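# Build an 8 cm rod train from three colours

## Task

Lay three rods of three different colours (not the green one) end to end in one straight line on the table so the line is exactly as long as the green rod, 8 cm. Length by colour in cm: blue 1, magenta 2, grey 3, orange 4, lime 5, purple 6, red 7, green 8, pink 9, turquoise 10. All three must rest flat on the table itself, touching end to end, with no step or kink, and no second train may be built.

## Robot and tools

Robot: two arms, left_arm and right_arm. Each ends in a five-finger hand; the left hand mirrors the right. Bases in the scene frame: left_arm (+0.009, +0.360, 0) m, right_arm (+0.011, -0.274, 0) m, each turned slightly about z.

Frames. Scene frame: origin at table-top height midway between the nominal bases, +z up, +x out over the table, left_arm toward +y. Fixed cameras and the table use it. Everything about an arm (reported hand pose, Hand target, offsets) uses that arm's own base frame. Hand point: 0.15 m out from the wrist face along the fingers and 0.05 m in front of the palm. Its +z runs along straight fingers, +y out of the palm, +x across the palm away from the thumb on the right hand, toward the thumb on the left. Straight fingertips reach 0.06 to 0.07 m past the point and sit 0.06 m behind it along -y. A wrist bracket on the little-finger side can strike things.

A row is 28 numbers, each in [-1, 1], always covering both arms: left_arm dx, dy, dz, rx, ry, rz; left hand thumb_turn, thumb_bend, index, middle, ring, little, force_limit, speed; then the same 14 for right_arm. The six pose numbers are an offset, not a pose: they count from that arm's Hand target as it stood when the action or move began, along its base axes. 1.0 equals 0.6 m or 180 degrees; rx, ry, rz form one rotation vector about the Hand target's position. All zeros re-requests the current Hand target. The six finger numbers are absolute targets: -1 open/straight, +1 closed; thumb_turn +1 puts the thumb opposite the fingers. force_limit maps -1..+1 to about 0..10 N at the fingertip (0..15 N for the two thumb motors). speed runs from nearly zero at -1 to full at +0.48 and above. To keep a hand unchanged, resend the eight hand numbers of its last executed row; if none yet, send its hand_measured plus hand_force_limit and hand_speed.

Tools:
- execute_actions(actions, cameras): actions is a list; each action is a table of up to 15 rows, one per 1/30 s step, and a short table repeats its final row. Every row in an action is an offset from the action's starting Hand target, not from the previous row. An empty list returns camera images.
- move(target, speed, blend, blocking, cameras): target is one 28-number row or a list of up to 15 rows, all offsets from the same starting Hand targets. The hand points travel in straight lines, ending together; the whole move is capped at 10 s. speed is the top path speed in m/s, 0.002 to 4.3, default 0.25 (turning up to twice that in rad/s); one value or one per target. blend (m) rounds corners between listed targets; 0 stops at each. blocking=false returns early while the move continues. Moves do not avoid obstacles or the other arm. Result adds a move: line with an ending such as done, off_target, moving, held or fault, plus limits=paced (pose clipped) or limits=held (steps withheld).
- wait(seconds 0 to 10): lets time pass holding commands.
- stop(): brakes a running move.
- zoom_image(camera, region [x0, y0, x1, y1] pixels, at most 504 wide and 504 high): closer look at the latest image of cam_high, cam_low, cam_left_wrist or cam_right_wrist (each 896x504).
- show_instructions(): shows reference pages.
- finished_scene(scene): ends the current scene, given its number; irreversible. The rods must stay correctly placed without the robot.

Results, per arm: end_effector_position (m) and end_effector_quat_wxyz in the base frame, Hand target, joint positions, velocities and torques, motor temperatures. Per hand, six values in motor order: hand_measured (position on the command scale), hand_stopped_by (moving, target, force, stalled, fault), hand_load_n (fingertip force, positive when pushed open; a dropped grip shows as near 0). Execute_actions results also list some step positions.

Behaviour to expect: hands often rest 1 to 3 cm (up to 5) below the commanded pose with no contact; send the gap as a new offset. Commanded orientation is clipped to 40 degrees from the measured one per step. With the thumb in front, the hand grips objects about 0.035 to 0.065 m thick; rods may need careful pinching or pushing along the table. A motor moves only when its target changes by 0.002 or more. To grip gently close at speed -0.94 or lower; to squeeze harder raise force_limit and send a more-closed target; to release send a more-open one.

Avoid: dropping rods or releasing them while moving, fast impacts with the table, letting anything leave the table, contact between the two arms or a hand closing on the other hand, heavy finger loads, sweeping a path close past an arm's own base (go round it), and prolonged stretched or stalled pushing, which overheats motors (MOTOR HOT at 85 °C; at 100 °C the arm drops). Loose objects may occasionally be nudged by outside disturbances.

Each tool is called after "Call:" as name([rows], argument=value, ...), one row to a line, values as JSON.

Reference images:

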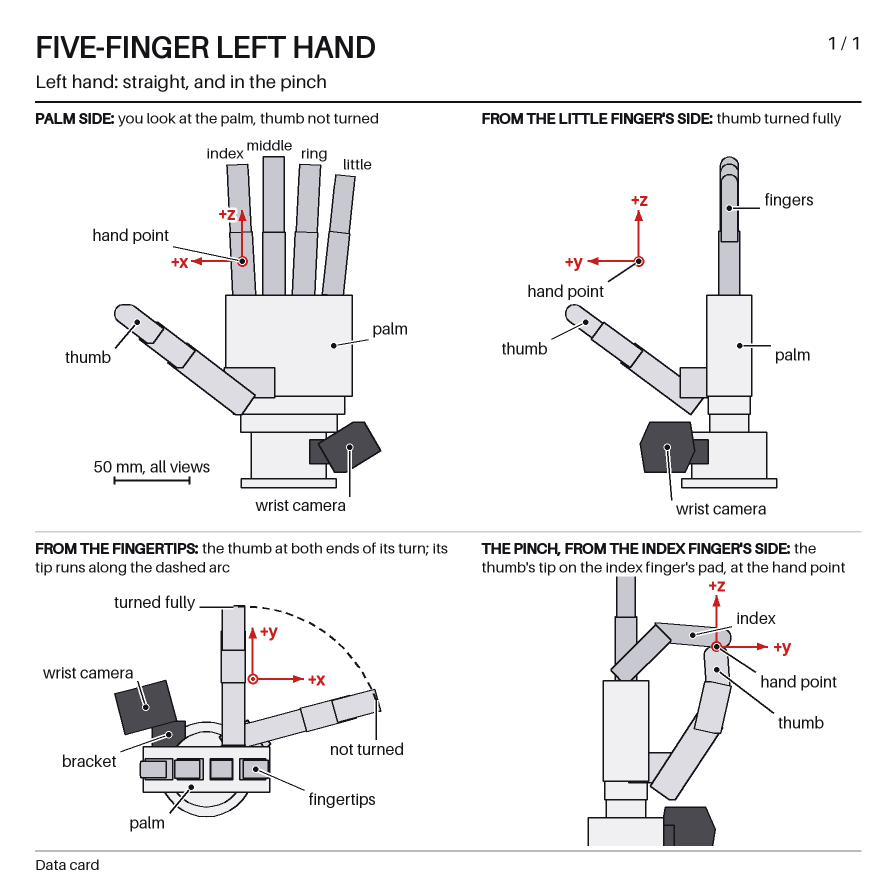

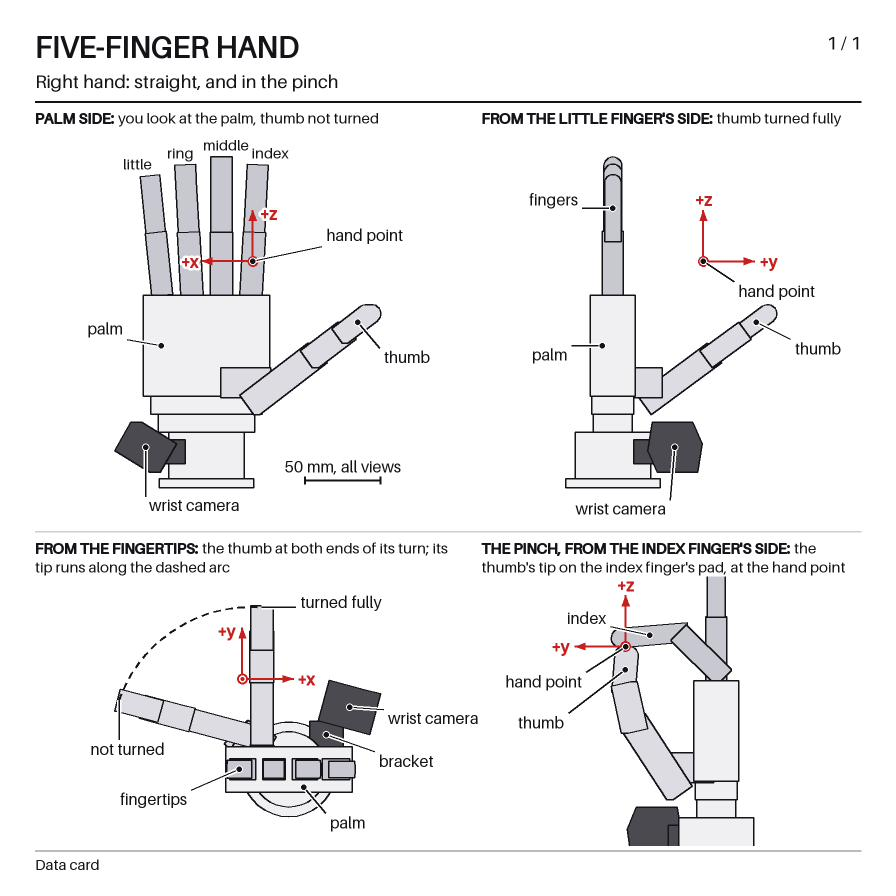

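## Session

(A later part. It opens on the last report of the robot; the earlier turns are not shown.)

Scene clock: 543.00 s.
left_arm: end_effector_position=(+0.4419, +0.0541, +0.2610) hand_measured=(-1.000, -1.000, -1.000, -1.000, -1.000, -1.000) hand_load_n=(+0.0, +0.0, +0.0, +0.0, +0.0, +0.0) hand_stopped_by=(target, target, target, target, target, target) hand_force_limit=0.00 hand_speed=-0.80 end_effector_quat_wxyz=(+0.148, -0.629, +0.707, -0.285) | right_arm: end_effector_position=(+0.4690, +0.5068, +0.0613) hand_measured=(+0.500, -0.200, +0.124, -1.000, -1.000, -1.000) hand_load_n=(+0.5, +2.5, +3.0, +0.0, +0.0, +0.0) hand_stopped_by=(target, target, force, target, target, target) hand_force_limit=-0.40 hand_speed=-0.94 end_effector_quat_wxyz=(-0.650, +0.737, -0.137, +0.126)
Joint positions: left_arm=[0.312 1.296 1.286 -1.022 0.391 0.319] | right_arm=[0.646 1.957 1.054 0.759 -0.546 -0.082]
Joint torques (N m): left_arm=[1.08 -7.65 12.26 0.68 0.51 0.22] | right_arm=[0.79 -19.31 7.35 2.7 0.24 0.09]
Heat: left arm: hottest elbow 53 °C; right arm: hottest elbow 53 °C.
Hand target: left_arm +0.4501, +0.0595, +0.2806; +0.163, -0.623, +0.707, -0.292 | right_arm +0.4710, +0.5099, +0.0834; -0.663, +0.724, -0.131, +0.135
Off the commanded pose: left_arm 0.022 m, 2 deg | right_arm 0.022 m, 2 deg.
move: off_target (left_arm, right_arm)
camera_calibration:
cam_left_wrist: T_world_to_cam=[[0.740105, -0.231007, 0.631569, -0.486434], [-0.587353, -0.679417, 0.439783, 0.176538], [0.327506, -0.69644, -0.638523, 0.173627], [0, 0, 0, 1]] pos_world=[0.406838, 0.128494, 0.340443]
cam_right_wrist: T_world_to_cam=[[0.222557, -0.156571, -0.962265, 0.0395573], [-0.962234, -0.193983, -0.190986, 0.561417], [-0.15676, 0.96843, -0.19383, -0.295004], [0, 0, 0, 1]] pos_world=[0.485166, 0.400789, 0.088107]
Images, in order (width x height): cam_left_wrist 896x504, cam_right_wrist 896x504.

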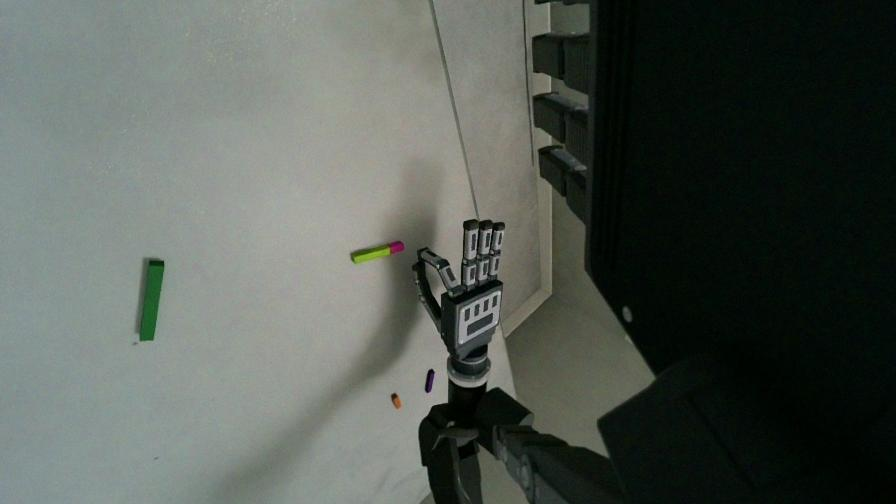

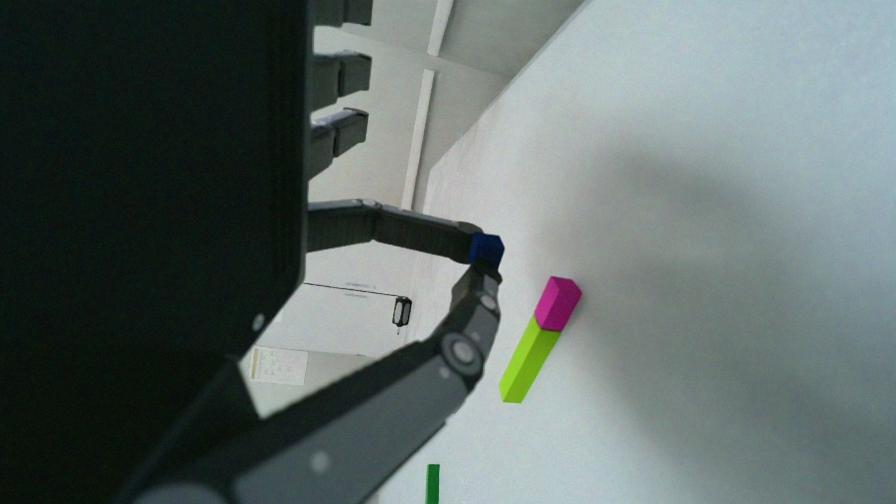

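Call:
move(target=[0, 0, 0, 0, 0, 0, -1, -1, -1, -1, -1, -1, 0.0, -0.8, 0.01, -0.002, -0.092, 0, 0, 0.0, 0.5, -0.2, 0.45, -1, -1, -1, -0.4, -0.94], cameras=["cam_right_wrist", "cam_left_wrist"], speed=0.06)

Call:
zoom_image(camera="cam_right_wrist", region=[380, 180, 600, 400])

Call:
zoom_image(camera="cam_left_wrist", region=[320, 200, 480, 320])

Scene clock: 552.50 s.
left_arm: end_effector_position=(+0.4419, +0.0541, +0.2610) hand_measured=(-1.000, -1.000, -1.000, -1.000, -1.000, -1.000) hand_load_n=(+0.0, +0.0, +0.0, +0.0, +0.0, +0.0) hand_stopped_by=(target, target, target, target, target, target) hand_force_limit=0.00 hand_speed=-0.80 end_effector_quat_wxyz=(+0.148, -0.629, +0.707, -0.285) | right_arm: end_effector_position=(+0.4712, +0.5087, +0.0278) hand_measured=(+0.500, -0.200, +0.124, -1.000, -1.000, -1.000) hand_load_n=(+0.0, +2.5, +3.0, +0.0, +0.0, -0.5) hand_stopped_by=(target, target, force, target, target, target) hand_force_limit=-0.40 hand_speed=-0.94 end_effector_quat_wxyz=(-0.658, +0.729, -0.130, +0.132)
Joint positions: left_arm=[0.312 1.296 1.286 -1.022 0.391 0.319] | right_arm=[0.646 2.047 1.054 0.877 -0.547 -0.082]
Joint torques (N m): left_arm=[1.2 -8 12.26 0.72 0.5 0.24] | right_arm=[0.09 -16.44 7.51 2.7 -0.04 0.07]
Heat: left arm: hottest elbow 53 °C; right arm: hottest elbow 52 °C.
Hand target: left_arm +0.4501, +0.0595, +0.2806; +0.163, -0.623, +0.707, -0.292 | right_arm +0.4770, +0.5087, +0.0282; -0.663, +0.724, -0.130, +0.135
Off the commanded pose: left_arm 0.022 m, 2 deg | right_arm 0.006 m, 1 deg.
move: off_target (left_arm)
camera_calibration:
cam_left_wrist: T_world_to_cam=[[0.740105, -0.231007, 0.631569, -0.486434], [-0.587353, -0.679417, 0.439783, 0.176538], [0.327506, -0.69644, -0.638523, 0.173627], [0, 0, 0, 1]] pos_world=[0.406838, 0.128494, 0.340443]
cam_right_wrist: T_world_to_cam=[[0.244242, -0.139582, -0.959616, -0.0117422], [-0.957465, -0.191506, -0.215839, 0.554761], [-0.153645, 0.971515, -0.180419, -0.306501], [0, 0, 0, 1]] pos_world=[0.486939, 0.402372, 0.053172]
Images, in order (width x height): cam_left_wrist 896x504, cam_right_wrist 896x504.

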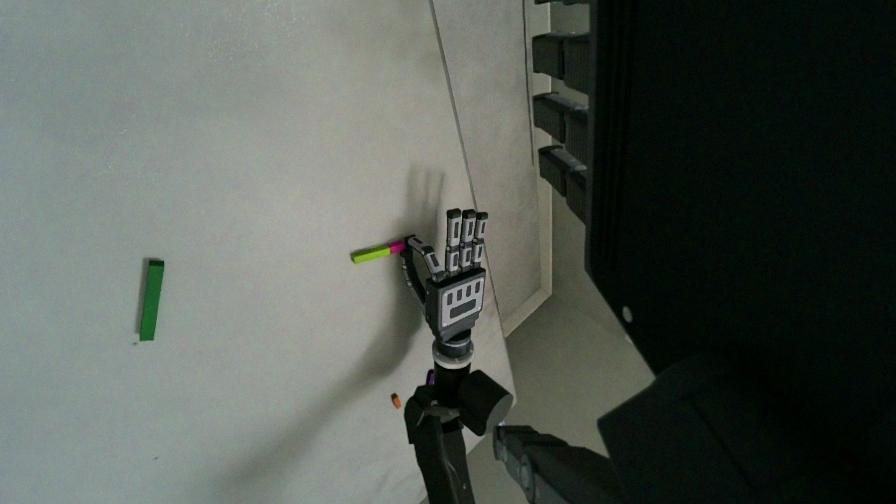

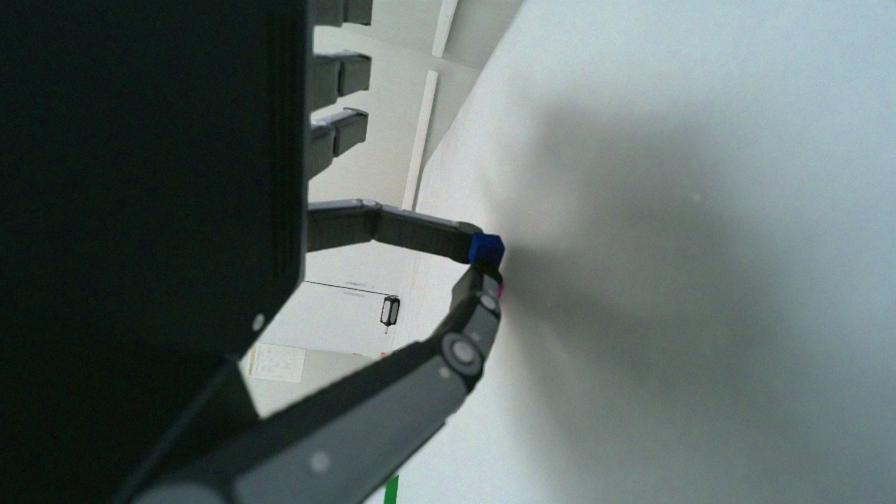

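Scaled by 2.291 from the camera's 896x504 image, which has a finer 1280x720 frame.

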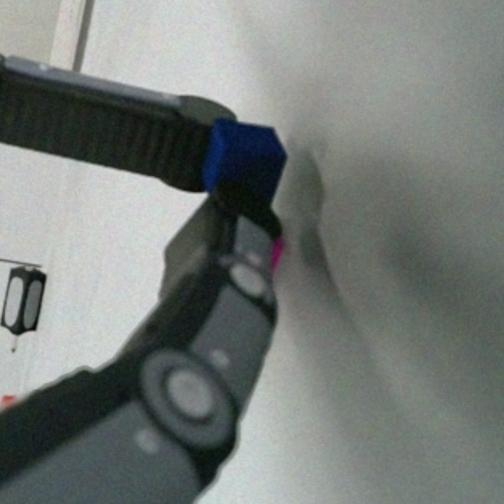

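Scaled by 3.150 from the camera's 896x504 image, which has a finer 1280x720 frame.

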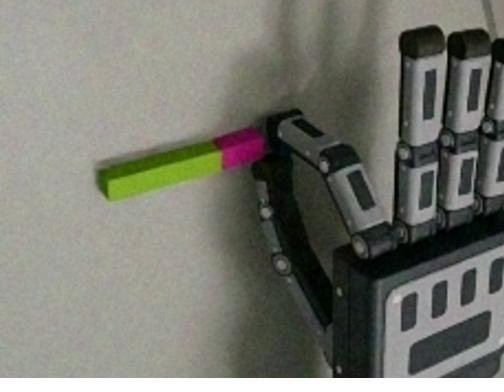

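Call:
zoom_image(camera="cam_left_wrist", region=[370, 210, 430, 270])

Call:
zoom_image(camera="cam_right_wrist", region=[440, 200, 540, 320])

Scaled by 8.400 from the camera's 896x504 image, which has a finer 1280x720 frame.

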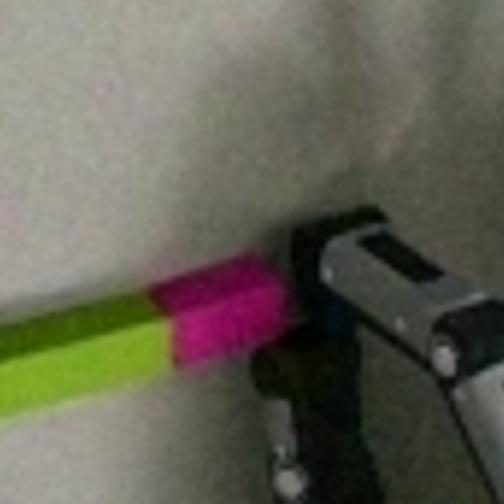

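Scaled by 4.200 from the camera's 896x504 image, which has a finer 1280x720 frame.

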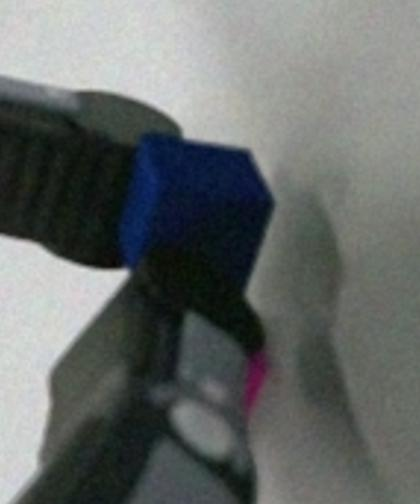

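Call:
move(target=[0, 0, 0, 0, 0, 0, -1, -1, -1, -1, -1, -1, 0.0, -0.8, 0.016, -0.009, 0.004, 0, 0, 0.0, 0.5, -0.2, 0.45, -1, -1, -1, -0.4, -0.94], cameras=["cam_right_wrist", "cam_left_wrist"], speed=0.06)

Call:
zoom_image(camera="cam_right_wrist", region=[440, 200, 540, 320])

Call:
zoom_image(camera="cam_left_wrist", region=[360, 200, 440, 280])

Scene clock: 559.67 s.
left_arm: end_effector_position=(+0.4419, +0.0541, +0.2610) hand_measured=(-1.000, -1.000, -1.000, -1.000, -1.000, -1.000) hand_load_n=(+0.0, +0.0, +0.0, +0.0, +0.0, +0.0) hand_stopped_by=(target, target, target, target, target, target) hand_force_limit=0.00 hand_speed=-0.80 end_effector_quat_wxyz=(+0.148, -0.629, +0.707, -0.285) | right_arm: end_effector_position=(+0.4764, +0.5014, +0.0281) hand_measured=(+0.500, -0.200, +0.124, -1.000, -1.000, -1.000) hand_load_n=(+0.0, +2.5, +3.0, +0.0, +0.0, +0.0) hand_stopped_by=(target, target, force, target, target, target) hand_force_limit=-0.40 hand_speed=-0.94 end_effector_quat_wxyz=(-0.659, +0.729, -0.130, +0.131)
Joint positions: left_arm=[0.312 1.296 1.286 -1.022 0.391 0.319] | right_arm=[0.629 2.047 1.054 0.877 -0.565 -0.082]
Joint torques (N m): left_arm=[1.03 -7.94 12.29 0.66 0.53 0.22] | right_arm=[-0.03 -16.38 8.75 2.17 -0.04 0.05]
Heat: left arm: hottest elbow 54 °C; right arm: hottest elbow 51 °C.
Hand target: left_arm +0.4501, +0.0595, +0.2806; +0.163, -0.623, +0.707, -0.292 | right_arm +0.4866, +0.5032, +0.0306; -0.663, +0.724, -0.131, +0.135
Off the commanded pose: left_arm 0.022 m, 2 deg | right_arm 0.011 m, 1 deg.
move: off_target (left_arm, right_arm)
camera_calibration:
cam_left_wrist: T_world_to_cam=[[0.740105, -0.231007, 0.631569, -0.486434], [-0.587353, -0.679417, 0.439783, 0.176538], [0.327506, -0.69644, -0.638523, 0.173627], [0, 0, 0, 1]] pos_world=[0.406838, 0.128494, 0.340443]
cam_right_wrist: T_world_to_cam=[[0.243163, -0.13764, -0.96017, -0.0141563], [-0.957546, -0.192082, -0.214964, 0.558678], [-0.154844, 0.971679, -0.178504, -0.298149], [0, 0, 0, 1]] pos_world=[0.492235, 0.395069, 0.0532823]
Images, in order (width x height): cam_left_wrist 896x504, cam_right_wrist 896x504.

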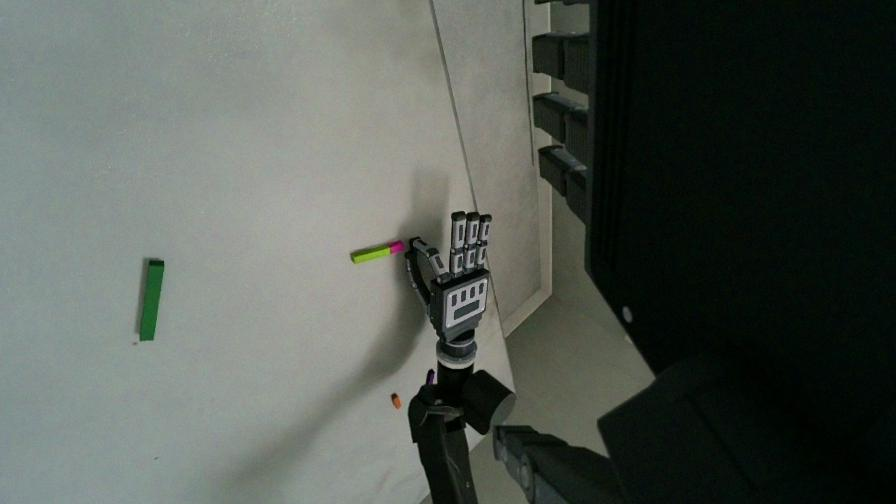

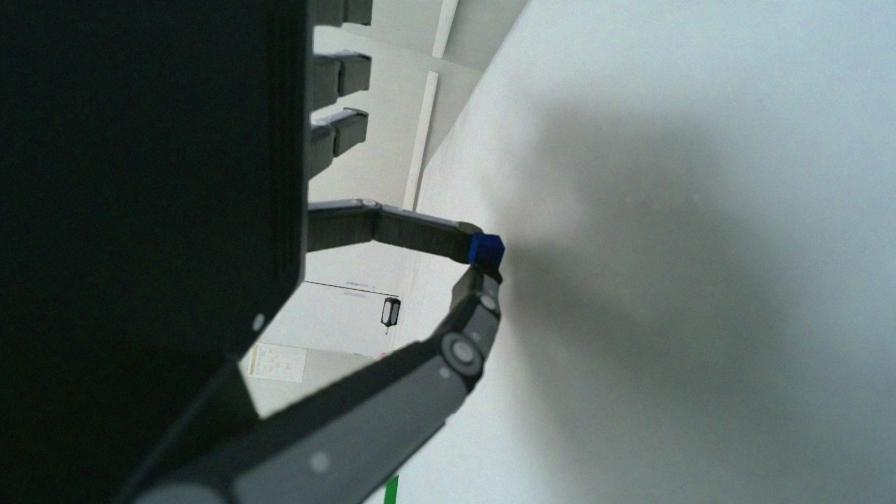

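Scaled by 4.200 from the camera's 896x504 image, which has a finer 1280x720 frame.

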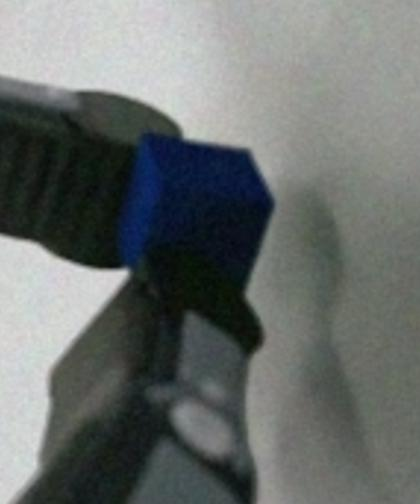

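Scaled by 6.300 from the camera's 896x504 image, which has a finer 1280x720 frame.

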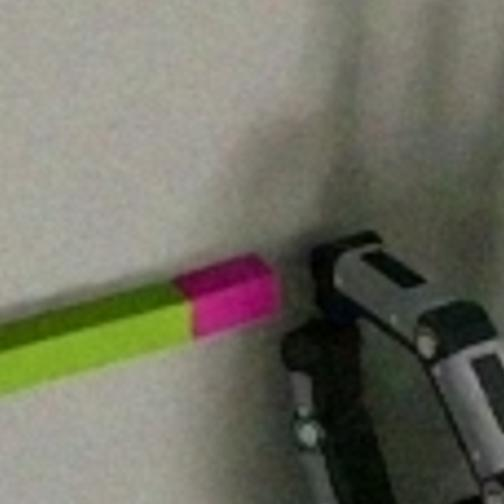

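Call:
move(target=[0, 0, 0, 0, 0, 0, -1, -1, -1, -1, -1, -1, 0.0, -0.8, 0.0, 0.012, -0.017, 0, 0, 0.0, 0.5, -0.2, 0.45, -1, -1, -1, -0.4, -0.94], cameras=["cam_right_wrist", "cam_left_wrist"], speed=0.04)

Call:
zoom_image(camera="cam_left_wrist", region=[360, 200, 440, 280])

Scene clock: 566.40 s.
left_arm: end_effector_position=(+0.4419, +0.0541, +0.2610) hand_measured=(-1.000, -1.000, -1.000, -1.000, -1.000, -1.000) hand_load_n=(+0.0, +0.0, +0.0, +0.0, +0.0, +0.0) hand_stopped_by=(target, target, target, target, target, target) hand_force_limit=0.00 hand_speed=-0.80 end_effector_quat_wxyz=(+0.148, -0.629, +0.707, -0.285) | right_arm: end_effector_position=(+0.4764, +0.5012, +0.0222) hand_measured=(+0.500, -0.200, +0.124, -1.000, -1.000, -1.000) hand_load_n=(+0.5, +0.5, +3.5, +0.0, +0.0, +0.0) hand_stopped_by=(target, target, force, target, target, target) hand_force_limit=-0.40 hand_speed=-0.94 end_effector_quat_wxyz=(-0.658, +0.730, -0.133, +0.130)
Joint positions: left_arm=[0.312 1.296 1.286 -1.022 0.391 0.319] | right_arm=[0.629 2.059 1.055 0.886 -0.563 -0.079]
Joint torques (N m): left_arm=[1.03 -7.59 12.27 0.66 0.52 0.23] | right_arm=[0.85 -15.15 9.87 2.45 0.32 0.02]
Heat: left arm: hottest elbow 54 °C; right arm: hottest elbow 51 °C.
Hand target: left_arm +0.4501, +0.0595, +0.2806; +0.163, -0.623, +0.707, -0.292 | right_arm +0.4866, +0.5104, +0.0204; -0.663, +0.724, -0.131, +0.135
Off the commanded pose: left_arm 0.022 m, 2 deg | right_arm 0.014 m, 1 deg.
move: off_target (left_arm, right_arm)
camera_calibration:
cam_left_wrist: T_world_to_cam=[[0.740105, -0.231007, 0.631569, -0.486434], [-0.587353, -0.679417, 0.439783, 0.176538], [0.327506, -0.69644, -0.638523, 0.173627], [0, 0, 0, 1]] pos_world=[0.406838, 0.128494, 0.340443]
cam_right_wrist: T_world_to_cam=[[0.237914, -0.138993, -0.96129, -0.0167424], [-0.959051, -0.190216, -0.209856, 0.556917], [-0.153685, 0.971853, -0.178556, -0.299597], [0, 0, 0, 1]] pos_world=[0.492051, 0.394772, 0.0472833]
Images, in order (width x height): cam_left_wrist 896x504, cam_right_wrist 896x504.

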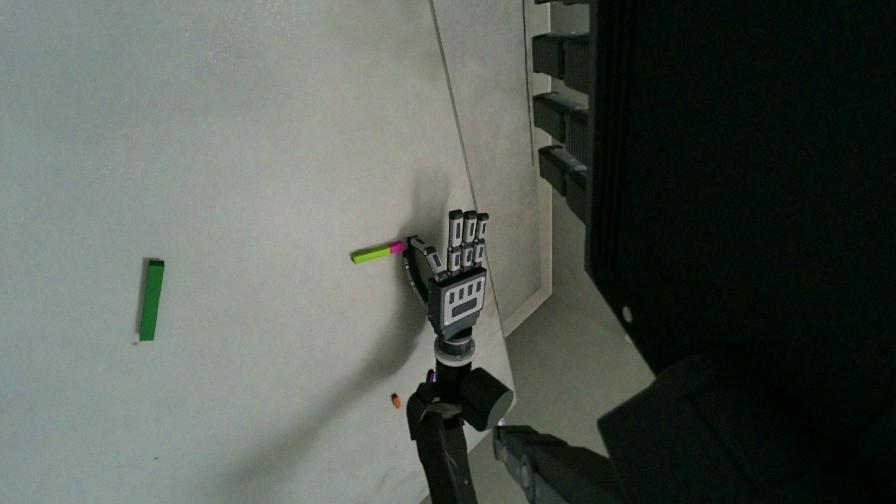

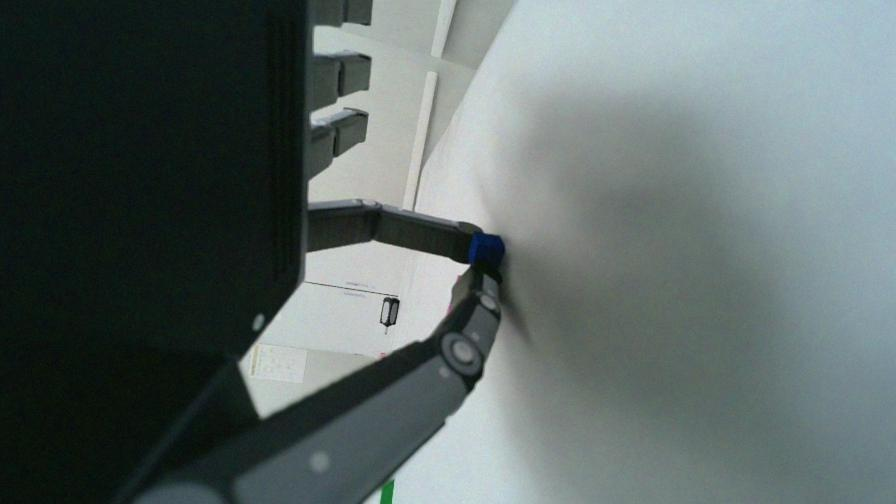

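Scaled by 6.300 from the camera's 896x504 image, which has a finer 1280x720 frame.

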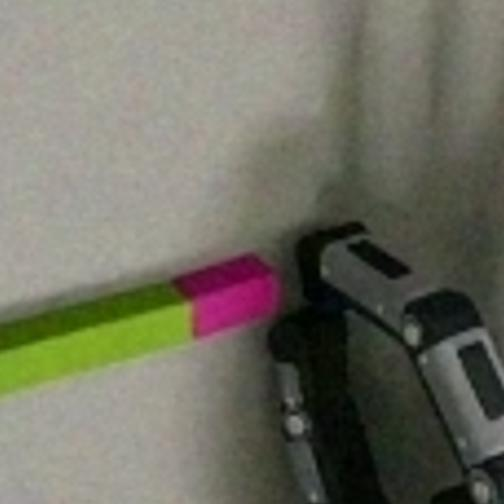

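Call:
move(target=[0, 0, 0, 0, 0, 0, -1, -1, -1, -1, -1, -1, 0.0, -0.8, -0.037, 0.004, -0.002, 0, 0, 0.0, 0.5, -0.2, 0.45, -1, -1, -1, -0.4, -0.94], cameras=["cam_right_wrist", "cam_left_wrist"], speed=0.04)

Call:
zoom_image(camera="cam_left_wrist", region=[360, 200, 440, 280])

Scene clock: 572.43 s.
left_arm: end_effector_position=(+0.4419, +0.0541, +0.2610) hand_measured=(-1.000, -1.000, -1.000, -1.000, -1.000, -1.000) hand_load_n=(+0.0, +0.0, +0.0, +0.0, +0.0, +0.0) hand_stopped_by=(target, target, target, target, target, target) hand_force_limit=0.00 hand_speed=-0.80 end_effector_quat_wxyz=(+0.148, -0.629, +0.707, -0.285) | right_arm: end_effector_position=(+0.4693, +0.5088, +0.0229) hand_measured=(+0.500, -0.200, +0.124, -1.000, -1.000, -1.000) hand_load_n=(+0.5, +2.0, +3.0, +0.0, +0.0, +0.0) hand_stopped_by=(target, target, force, target, target, target) hand_force_limit=-0.40 hand_speed=-0.94 end_effector_quat_wxyz=(-0.661, +0.726, -0.131, +0.138)
Joint positions: left_arm=[0.312 1.296 1.286 -1.022 0.391 0.319] | right_arm=[0.65 2.059 1.044 0.913 -0.533 -0.078]
Joint torques (N m): left_arm=[1.2 -7.82 12.3 0.55 0.51 0.23] | right_arm=[1.26 -16.73 6.2 2.65 0.25 0.06]
Heat: left arm: hottest elbow 54 °C; right arm: hottest elbow 51 °C.
Hand target: left_arm +0.4501, +0.0595, +0.2806; +0.163, -0.623, +0.707, -0.292 | right_arm +0.4644, +0.5128, +0.0191; -0.663, +0.724, -0.131, +0.135
Off the commanded pose: left_arm 0.022 m, 2 deg | right_arm 0.007 m, 0 deg.
move: off_target (left_arm)
camera_calibration:
cam_left_wrist: T_world_to_cam=[[0.740105, -0.231007, 0.631569, -0.486434], [-0.587353, -0.679417, 0.439783, 0.176538], [0.327506, -0.69644, -0.638523, 0.173627], [0, 0, 0, 1]] pos_world=[0.406838, 0.128494, 0.340443]
cam_right_wrist: T_world_to_cam=[[0.250689, -0.13415, -0.958728, -0.0218077], [-0.957384, -0.181086, -0.224999, 0.546773], [-0.143429, 0.974275, -0.173829, -0.314168], [0, 0, 0, 1]] pos_world=[0.483877, 0.402173, 0.0475042]
Images, in order (width x height): cam_left_wrist 896x504, cam_right_wrist 896x504.

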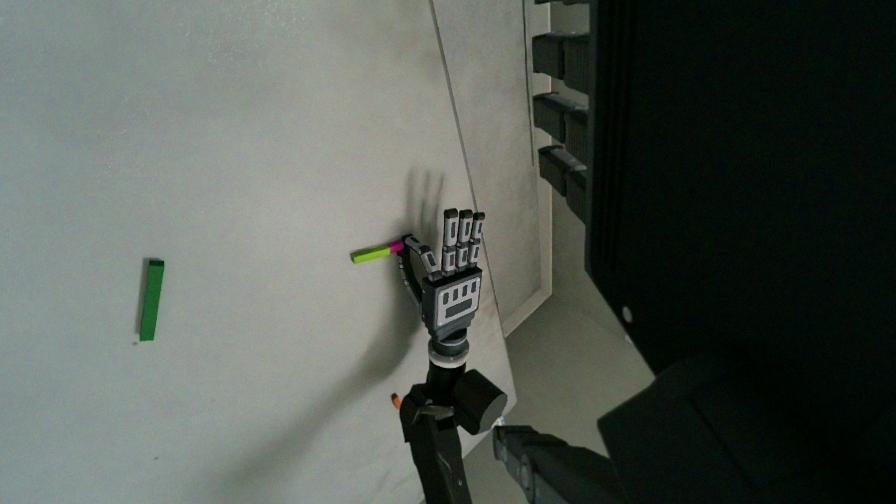

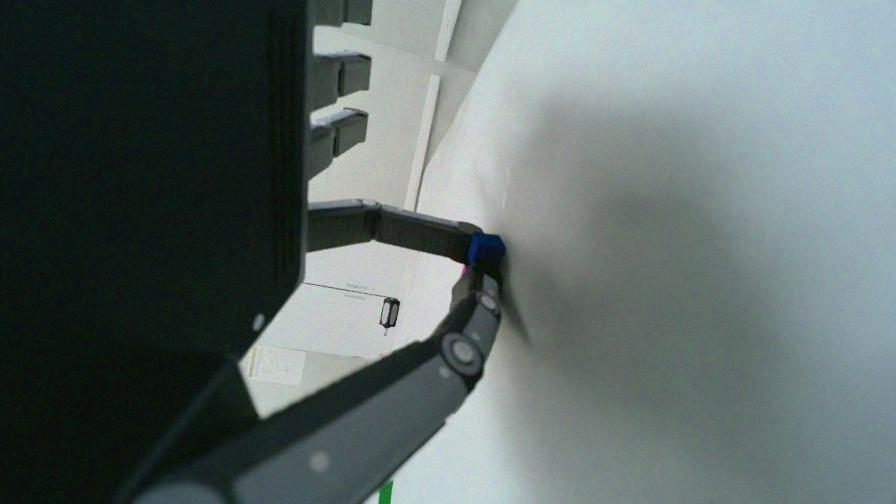

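Scaled by 6.300 from the camera's 896x504 image, which has a finer 1280x720 frame.

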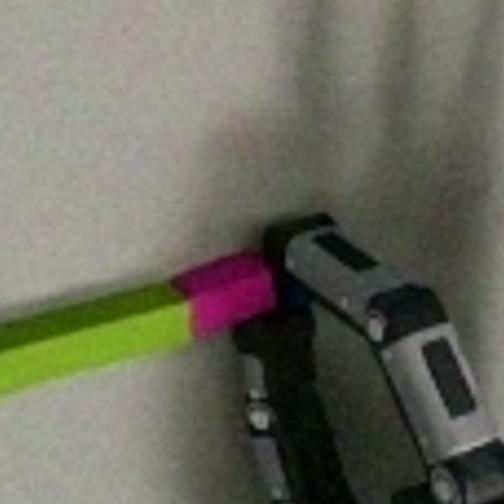

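Call:
move(target=[0, 0, 0, 0, 0, 0, -1, -1, -1, -1, -1, -1, 0.0, -0.8, -0.014, 0.005, -0.003, 0, 0, 0.0, 0.5, -0.2, 0.45, -1, -1, -1, -0.4, -0.94], cameras=["cam_right_wrist", "cam_left_wrist"], speed=0.04)

Call:
zoom_image(camera="cam_left_wrist", region=[340, 200, 420, 280])

Scene clock: 576.30 s.
left_arm: end_effector_position=(+0.4419, +0.0541, +0.2610) hand_measured=(-1.000, -1.000, -1.000, -1.000, -1.000, -1.000) hand_load_n=(+0.0, +0.0, +0.0, +0.0, +0.0, +0.0) hand_stopped_by=(target, target, target, target, target, target) hand_force_limit=0.00 hand_speed=-0.80 end_effector_quat_wxyz=(+0.148, -0.629, +0.707, -0.285) | right_arm: end_effector_position=(+0.4645, +0.5114, +0.0223) hand_measured=(+0.500, -0.200, +0.124, -1.000, -1.000, -1.000) hand_load_n=(+0.0, +1.0, +3.5, +0.0, +0.0, +0.0) hand_stopped_by=(target, target, force, target, target, target) hand_force_limit=-0.40 hand_speed=-0.94 end_effector_quat_wxyz=(-0.662, +0.724, -0.131, +0.141)
Joint positions: left_arm=[0.312 1.296 1.286 -1.022 0.391 0.319] | right_arm=[0.661 2.059 1.034 0.93 -0.519 -0.078]
Joint torques (N m): left_arm=[1.08 -7.88 12.29 0.66 0.53 0.23] | right_arm=[1.67 -16.79 5.74 2.47 0.21 0.08]
Heat: left arm: hottest elbow 54 °C; right arm: hottest elbow 50 °C.
Hand target: left_arm +0.4501, +0.0595, +0.2806; +0.163, -0.623, +0.707, -0.292 | right_arm +0.4559, +0.5159, +0.0174; -0.663, +0.724, -0.130, +0.135
Off the commanded pose: left_arm 0.022 m, 2 deg | right_arm 0.011 m, 1 deg.
move: off_target (left_arm, right_arm)
camera_calibration:
cam_left_wrist: T_world_to_cam=[[0.740105, -0.231007, 0.631569, -0.486434], [-0.587353, -0.679417, 0.439783, 0.176538], [0.327506, -0.69644, -0.638523, 0.173627], [0, 0, 0, 1]] pos_world=[0.406838, 0.128494, 0.340443]
cam_right_wrist: T_world_to_cam=[[0.256148, -0.131949, -0.95759, -0.0245176], [-0.956692, -0.176345, -0.231609, 0.539815], [-0.138306, 0.975444, -0.171405, -0.320485], [0, 0, 0, 1]] pos_world=[0.478392, 0.404574, 0.0466151]
Images, in order (width x height): cam_left_wrist 896x504, cam_right_wrist 896x504.

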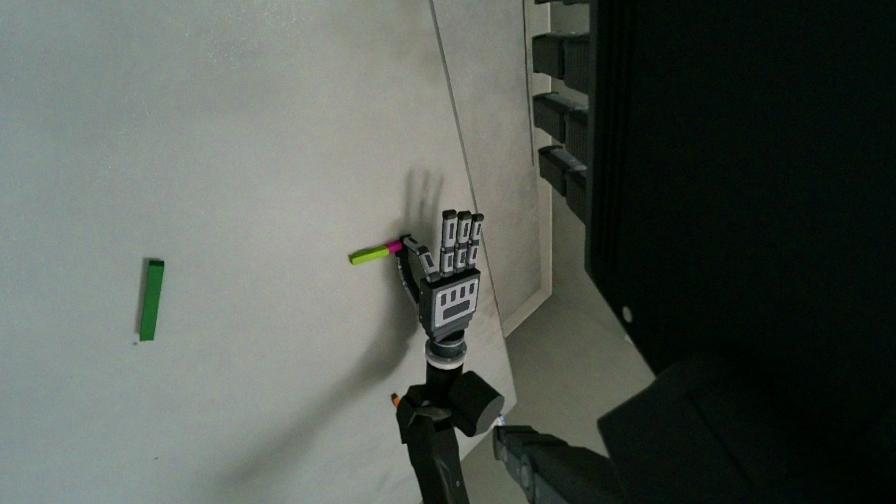

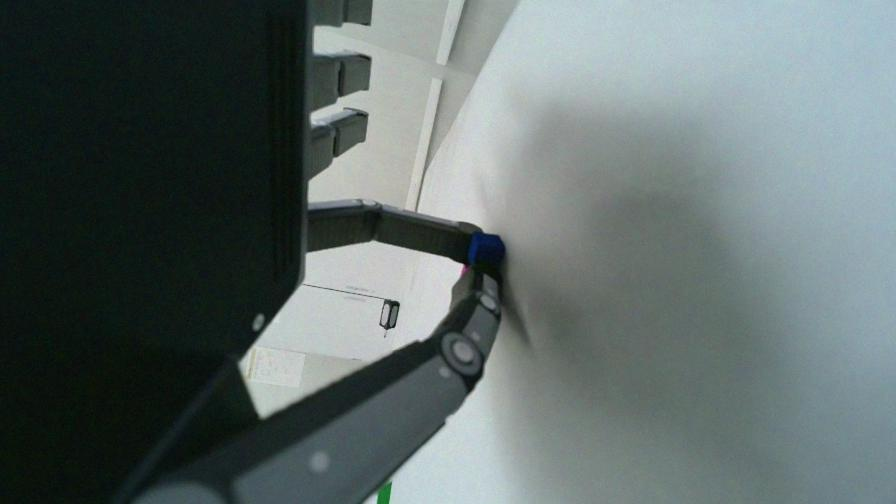

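Scaled by 6.300 from the camera's 896x504 image, which has a finer 1280x720 frame.

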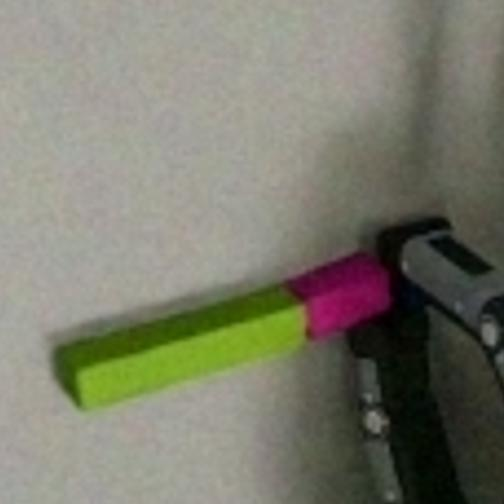

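Call:
move(target=[0, 0, 0, 0, 0, 0, -1, -1, -1, -1, -1, -1, 0.0, -0.8, 0.0, 0.0, -0.011, 0, 0, 0.0, 0.5, -0.2, 0.45, -1, -1, -1, -0.4, -0.94], cameras=[], speed=0.04)

Call:
move(target=[0, 0, 0, 0, 0, 0, -1, -1, -1, -1, -1, -1, 0.0, -0.8, 0.0, 0.0, 0.0, 0, 0, 0.0, 0.5, -0.2, -0.12, -1, -1, -1, -0.4, -0.8], cameras=["cam_right_wrist", "cam_left_wrist"], speed=0.04)

Call:
zoom_image(camera="cam_left_wrist", region=[340, 200, 420, 280])

Scene clock: 579.87 s.
left_arm: end_effector_position=(+0.4419, +0.0541, +0.2610) hand_measured=(-1.000, -1.000, -1.000, -1.000, -1.000, -1.000) hand_load_n=(+0.0, +0.0, +0.0, +0.0, +0.0, +0.0) hand_stopped_by=(target, target, target, target, target, target) hand_force_limit=0.00 hand_speed=-0.80 end_effector_quat_wxyz=(+0.148, -0.629, +0.707, -0.285) | right_arm: end_effector_position=(+0.4636, +0.5117, +0.0229) hand_measured=(+0.500, -0.200, +0.124, -1.000, -1.000, -1.000) hand_load_n=(+0.0, +2.0, +3.0, +0.0, +0.0, +0.0) hand_stopped_by=(target, target, force, target, target, target) hand_force_limit=-0.40 hand_speed=-0.94 end_effector_quat_wxyz=(-0.664, +0.722, -0.129, +0.142)
Joint positions: left_arm=[0.312 1.296 1.286 -1.022 0.391 0.319] | right_arm=[0.662 2.06 1.031 0.94 -0.519 -0.078]
Joint torques (N m): left_arm=[0.97 -7.88 12.3 0.61 0.49 0.25] | right_arm=[1.49 -15.38 6.05 2.62 0.23 0.07]
Heat: left arm: hottest elbow 54 °C; right arm: hottest elbow 50 °C.
Hand target: left_arm +0.4501, +0.0595, +0.2806; +0.163, -0.623, +0.707, -0.292 | right_arm +0.4560, +0.5159, +0.0108; -0.663, +0.724, -0.130, +0.135
Off the commanded pose: left_arm 0.022 m, 2 deg | right_arm 0.015 m, 1 deg.
move: off_target (left_arm, right_arm)
No camera images: "cameras" was empty.

Scene clock: 580.60 s.
left_arm: end_effector_position=(+0.4419, +0.0541, +0.2610) hand_measured=(-1.000, -1.000, -1.000, -1.000, -1.000, -1.000) hand_load_n=(+0.0, +0.0, +0.0, +0.0, +0.0, +0.0) hand_stopped_by=(target, target, target, target, target, target) hand_force_limit=0.00 hand_speed=-0.80 end_effector_quat_wxyz=(+0.148, -0.629, +0.707, -0.285) | right_arm: end_effector_position=(+0.4636, +0.5117, +0.0226) hand_measured=(+0.500, -0.200, -0.120, -1.000, -1.000, -1.000) hand_load_n=(+0.0, -0.5, +0.0, +0.0, +0.0, +0.0) hand_stopped_by=(target, target, target, target, target, target) hand_force_limit=-0.40 hand_speed=-0.80 end_effector_quat_wxyz=(-0.664, +0.722, -0.129, +0.142)
Joint positions: left_arm=[0.312 1.296 1.286 -1.022 0.391 0.319] | right_arm=[0.662 2.061 1.031 0.94 -0.519 -0.078]
Joint torques (N m): left_arm=[0.97 -7.77 12.26 0.62 0.5 0.22] | right_arm=[1.49 -15.56 6.06 2.63 0.23 0.07]
Heat: left arm: hottest elbow 54 °C; right arm: hottest elbow 50 °C.
Hand target: left_arm +0.4501, +0.0595, +0.2806; +0.163, -0.623, +0.707, -0.292 | right_arm +0.4560, +0.5159, +0.0108; -0.663, +0.724, -0.131, +0.135
Off the commanded pose: left_arm 0.022 m, 2 deg | right_arm 0.015 m, 1 deg.
move: off_target (left_arm, right_arm)
camera_calibration:
cam_left_wrist: T_world_to_cam=[[0.740105, -0.231007, 0.631569, -0.486434], [-0.587353, -0.679417, 0.439783, 0.176538], [0.327506, -0.69644, -0.638523, 0.173627], [0, 0, 0, 1]] pos_world=[0.406838, 0.128494, 0.340443]
cam_right_wrist: T_world_to_cam=[[0.260982, -0.128104, -0.956806, -0.0281465], [-0.955346, -0.176552, -0.236946, 0.538671], [-0.138572, 0.975919, -0.168461, -0.321002], [0, 0, 0, 1]] pos_world=[0.477481, 0.404769, 0.0466289]
Images, in order (width x height): cam_left_wrist 896x504, cam_right_wrist 896x504.

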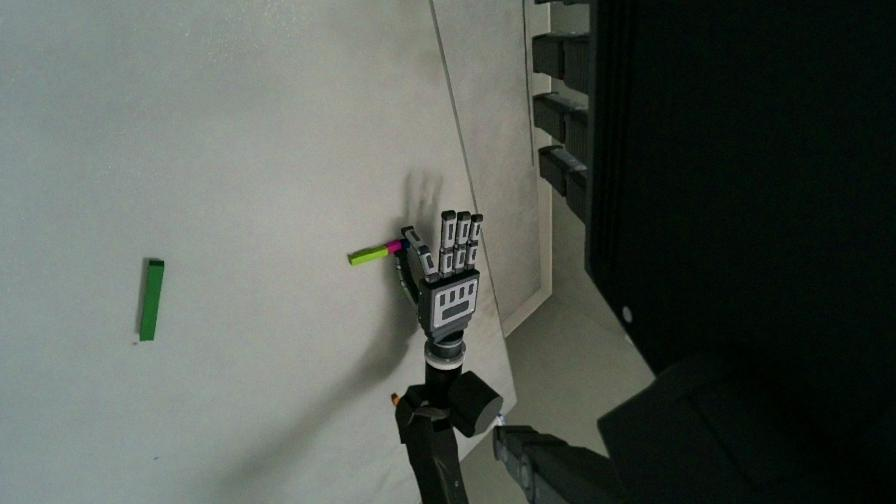

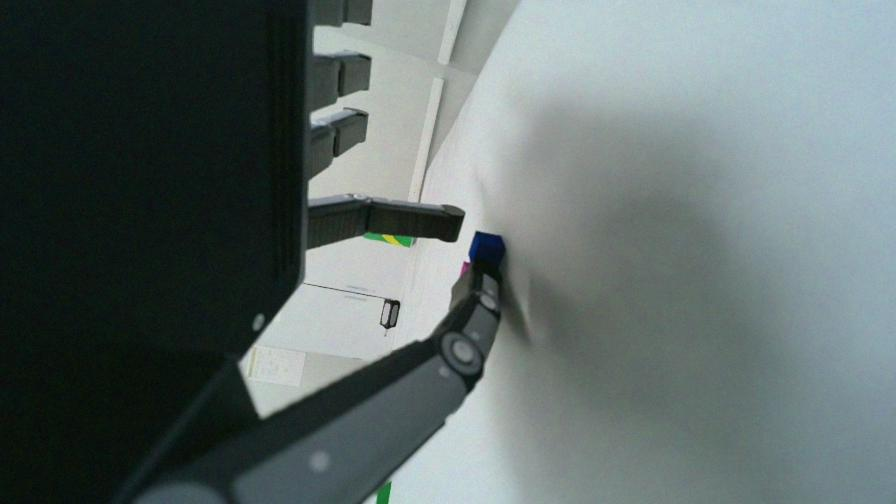

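Scaled by 6.300 from the camera's 896x504 image, which has a finer 1280x720 frame.

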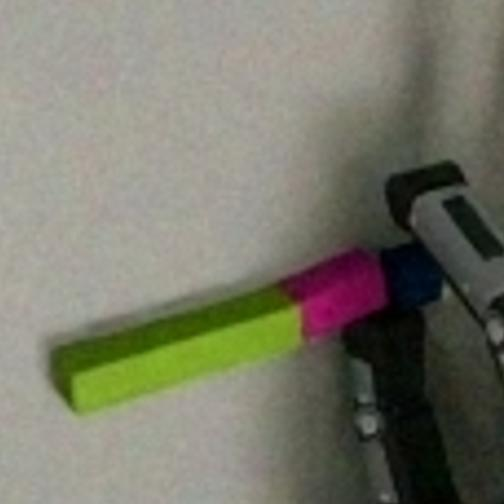

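Call:
move(target=[0, 0, 0, 0, 0, 0, -1, -1, -1, -1, -1, -1, 0.0, -0.8, 0.0, 0.0, 0.12, 0, 0, 0.0, 0.5, -0.2, -0.15, -1, -1, -1, -0.4, -0.8], cameras=["cam_right_wrist", "cam_left_wrist"], speed=0.05)

Call:
zoom_image(camera="cam_left_wrist", region=[340, 200, 420, 280])

Call:
zoom_image(camera="cam_right_wrist", region=[440, 200, 600, 400])

Scene clock: 585.20 s.
left_arm: end_effector_position=(+0.4419, +0.0541, +0.2610) hand_measured=(-1.000, -1.000, -1.000, -1.000, -1.000, -1.000) hand_load_n=(+0.0, +0.0, +0.0, +0.0, +0.0, +0.0) hand_stopped_by=(target, target, target, target, target, target) hand_force_limit=0.00 hand_speed=-0.80 end_effector_quat_wxyz=(+0.148, -0.629, +0.707, -0.285) | right_arm: end_effector_position=(+0.4594, +0.5094, +0.0674) hand_measured=(+0.500, -0.200, -0.150, -1.000, -1.000, -1.000) hand_load_n=(+0.0, +0.0, +0.0, +0.0, +0.0, +0.0) hand_stopped_by=(target, target, target, target, target, target) hand_force_limit=-0.40 hand_speed=-0.80 end_effector_quat_wxyz=(-0.657, +0.729, -0.135, +0.136)
Joint positions: left_arm=[0.312 1.296 1.286 -1.022 0.391 0.319] | right_arm=[0.663 1.94 1.024 0.802 -0.519 -0.078]
Joint torques (N m): left_arm=[0.97 -7.94 12.37 0.68 0.5 0.24] | right_arm=[1.38 -18.61 7.66 1.63 0.21 0.08]
Heat: left arm: hottest elbow 54 °C; right arm: hottest elbow 49 °C.
Hand target: left_arm +0.4501, +0.0595, +0.2806; +0.163, -0.623, +0.707, -0.292 | right_arm +0.4559, +0.5159, +0.0827; -0.663, +0.724, -0.130, +0.135
Off the commanded pose: left_arm 0.022 m, 2 deg | right_arm 0.017 m, 1 deg.
move: off_target (left_arm, right_arm)
camera_calibration:
cam_left_wrist: T_world_to_cam=[[0.740105, -0.231007, 0.631569, -0.486434], [-0.587353, -0.679417, 0.439783, 0.176538], [0.327506, -0.69644, -0.638523, 0.173627], [0, 0, 0, 1]] pos_world=[0.406838, 0.128494, 0.340443]
cam_right_wrist: T_world_to_cam=[[0.241544, -0.143072, -0.959785, 0.0323085], [-0.959755, -0.181252, -0.214518, 0.54777], [-0.143272, 0.972974, -0.181094, -0.307282], [0, 0, 0, 1]] pos_world=[0.473896, 0.402884, 0.0928688]
Images, in order (width x height): cam_left_wrist 896x504, cam_right_wrist 896x504.

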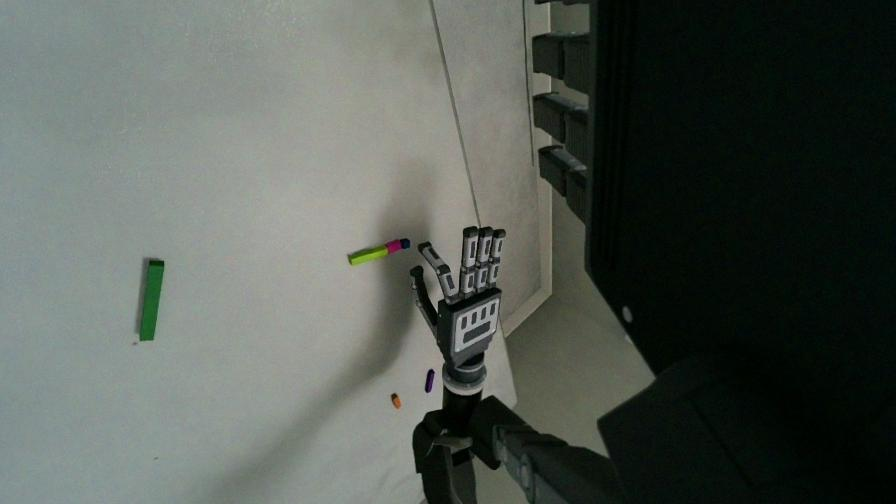

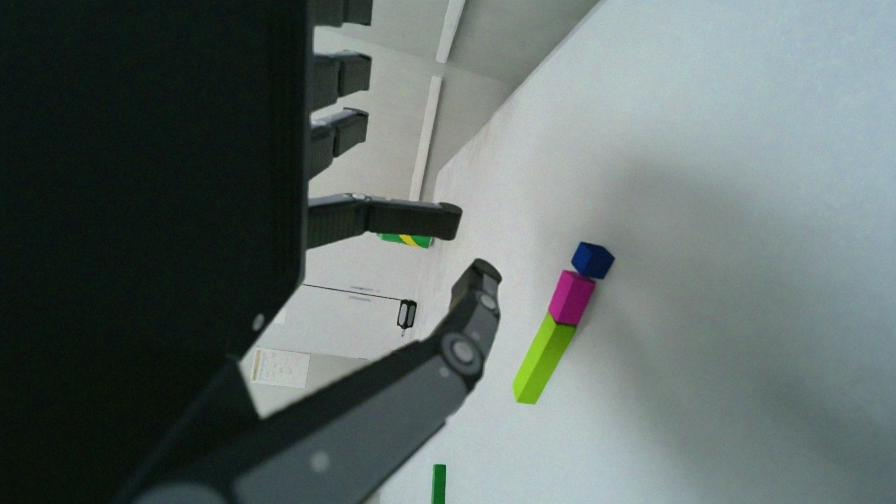

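Scaled by 6.300 from the camera's 896x504 image, which has a finer 1280x720 frame.

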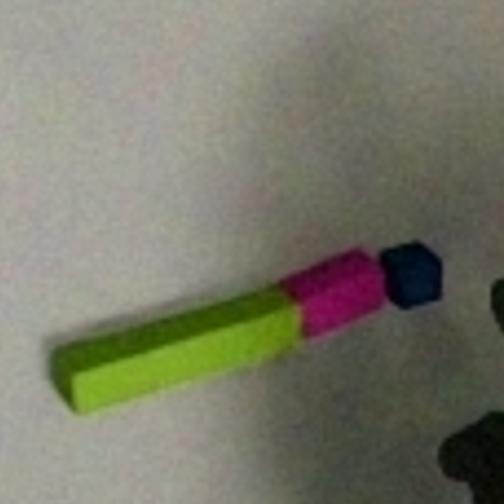

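Scaled by 2.520 from the camera's 896x504 image, which has a finer 1280x720 frame.

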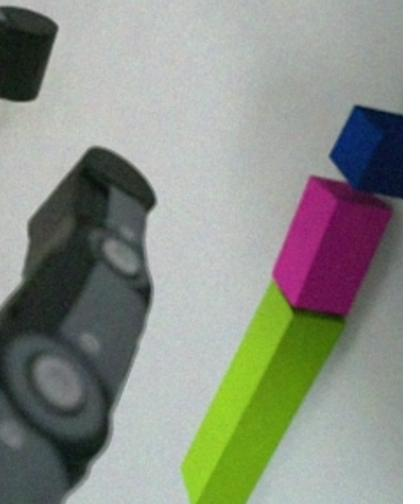

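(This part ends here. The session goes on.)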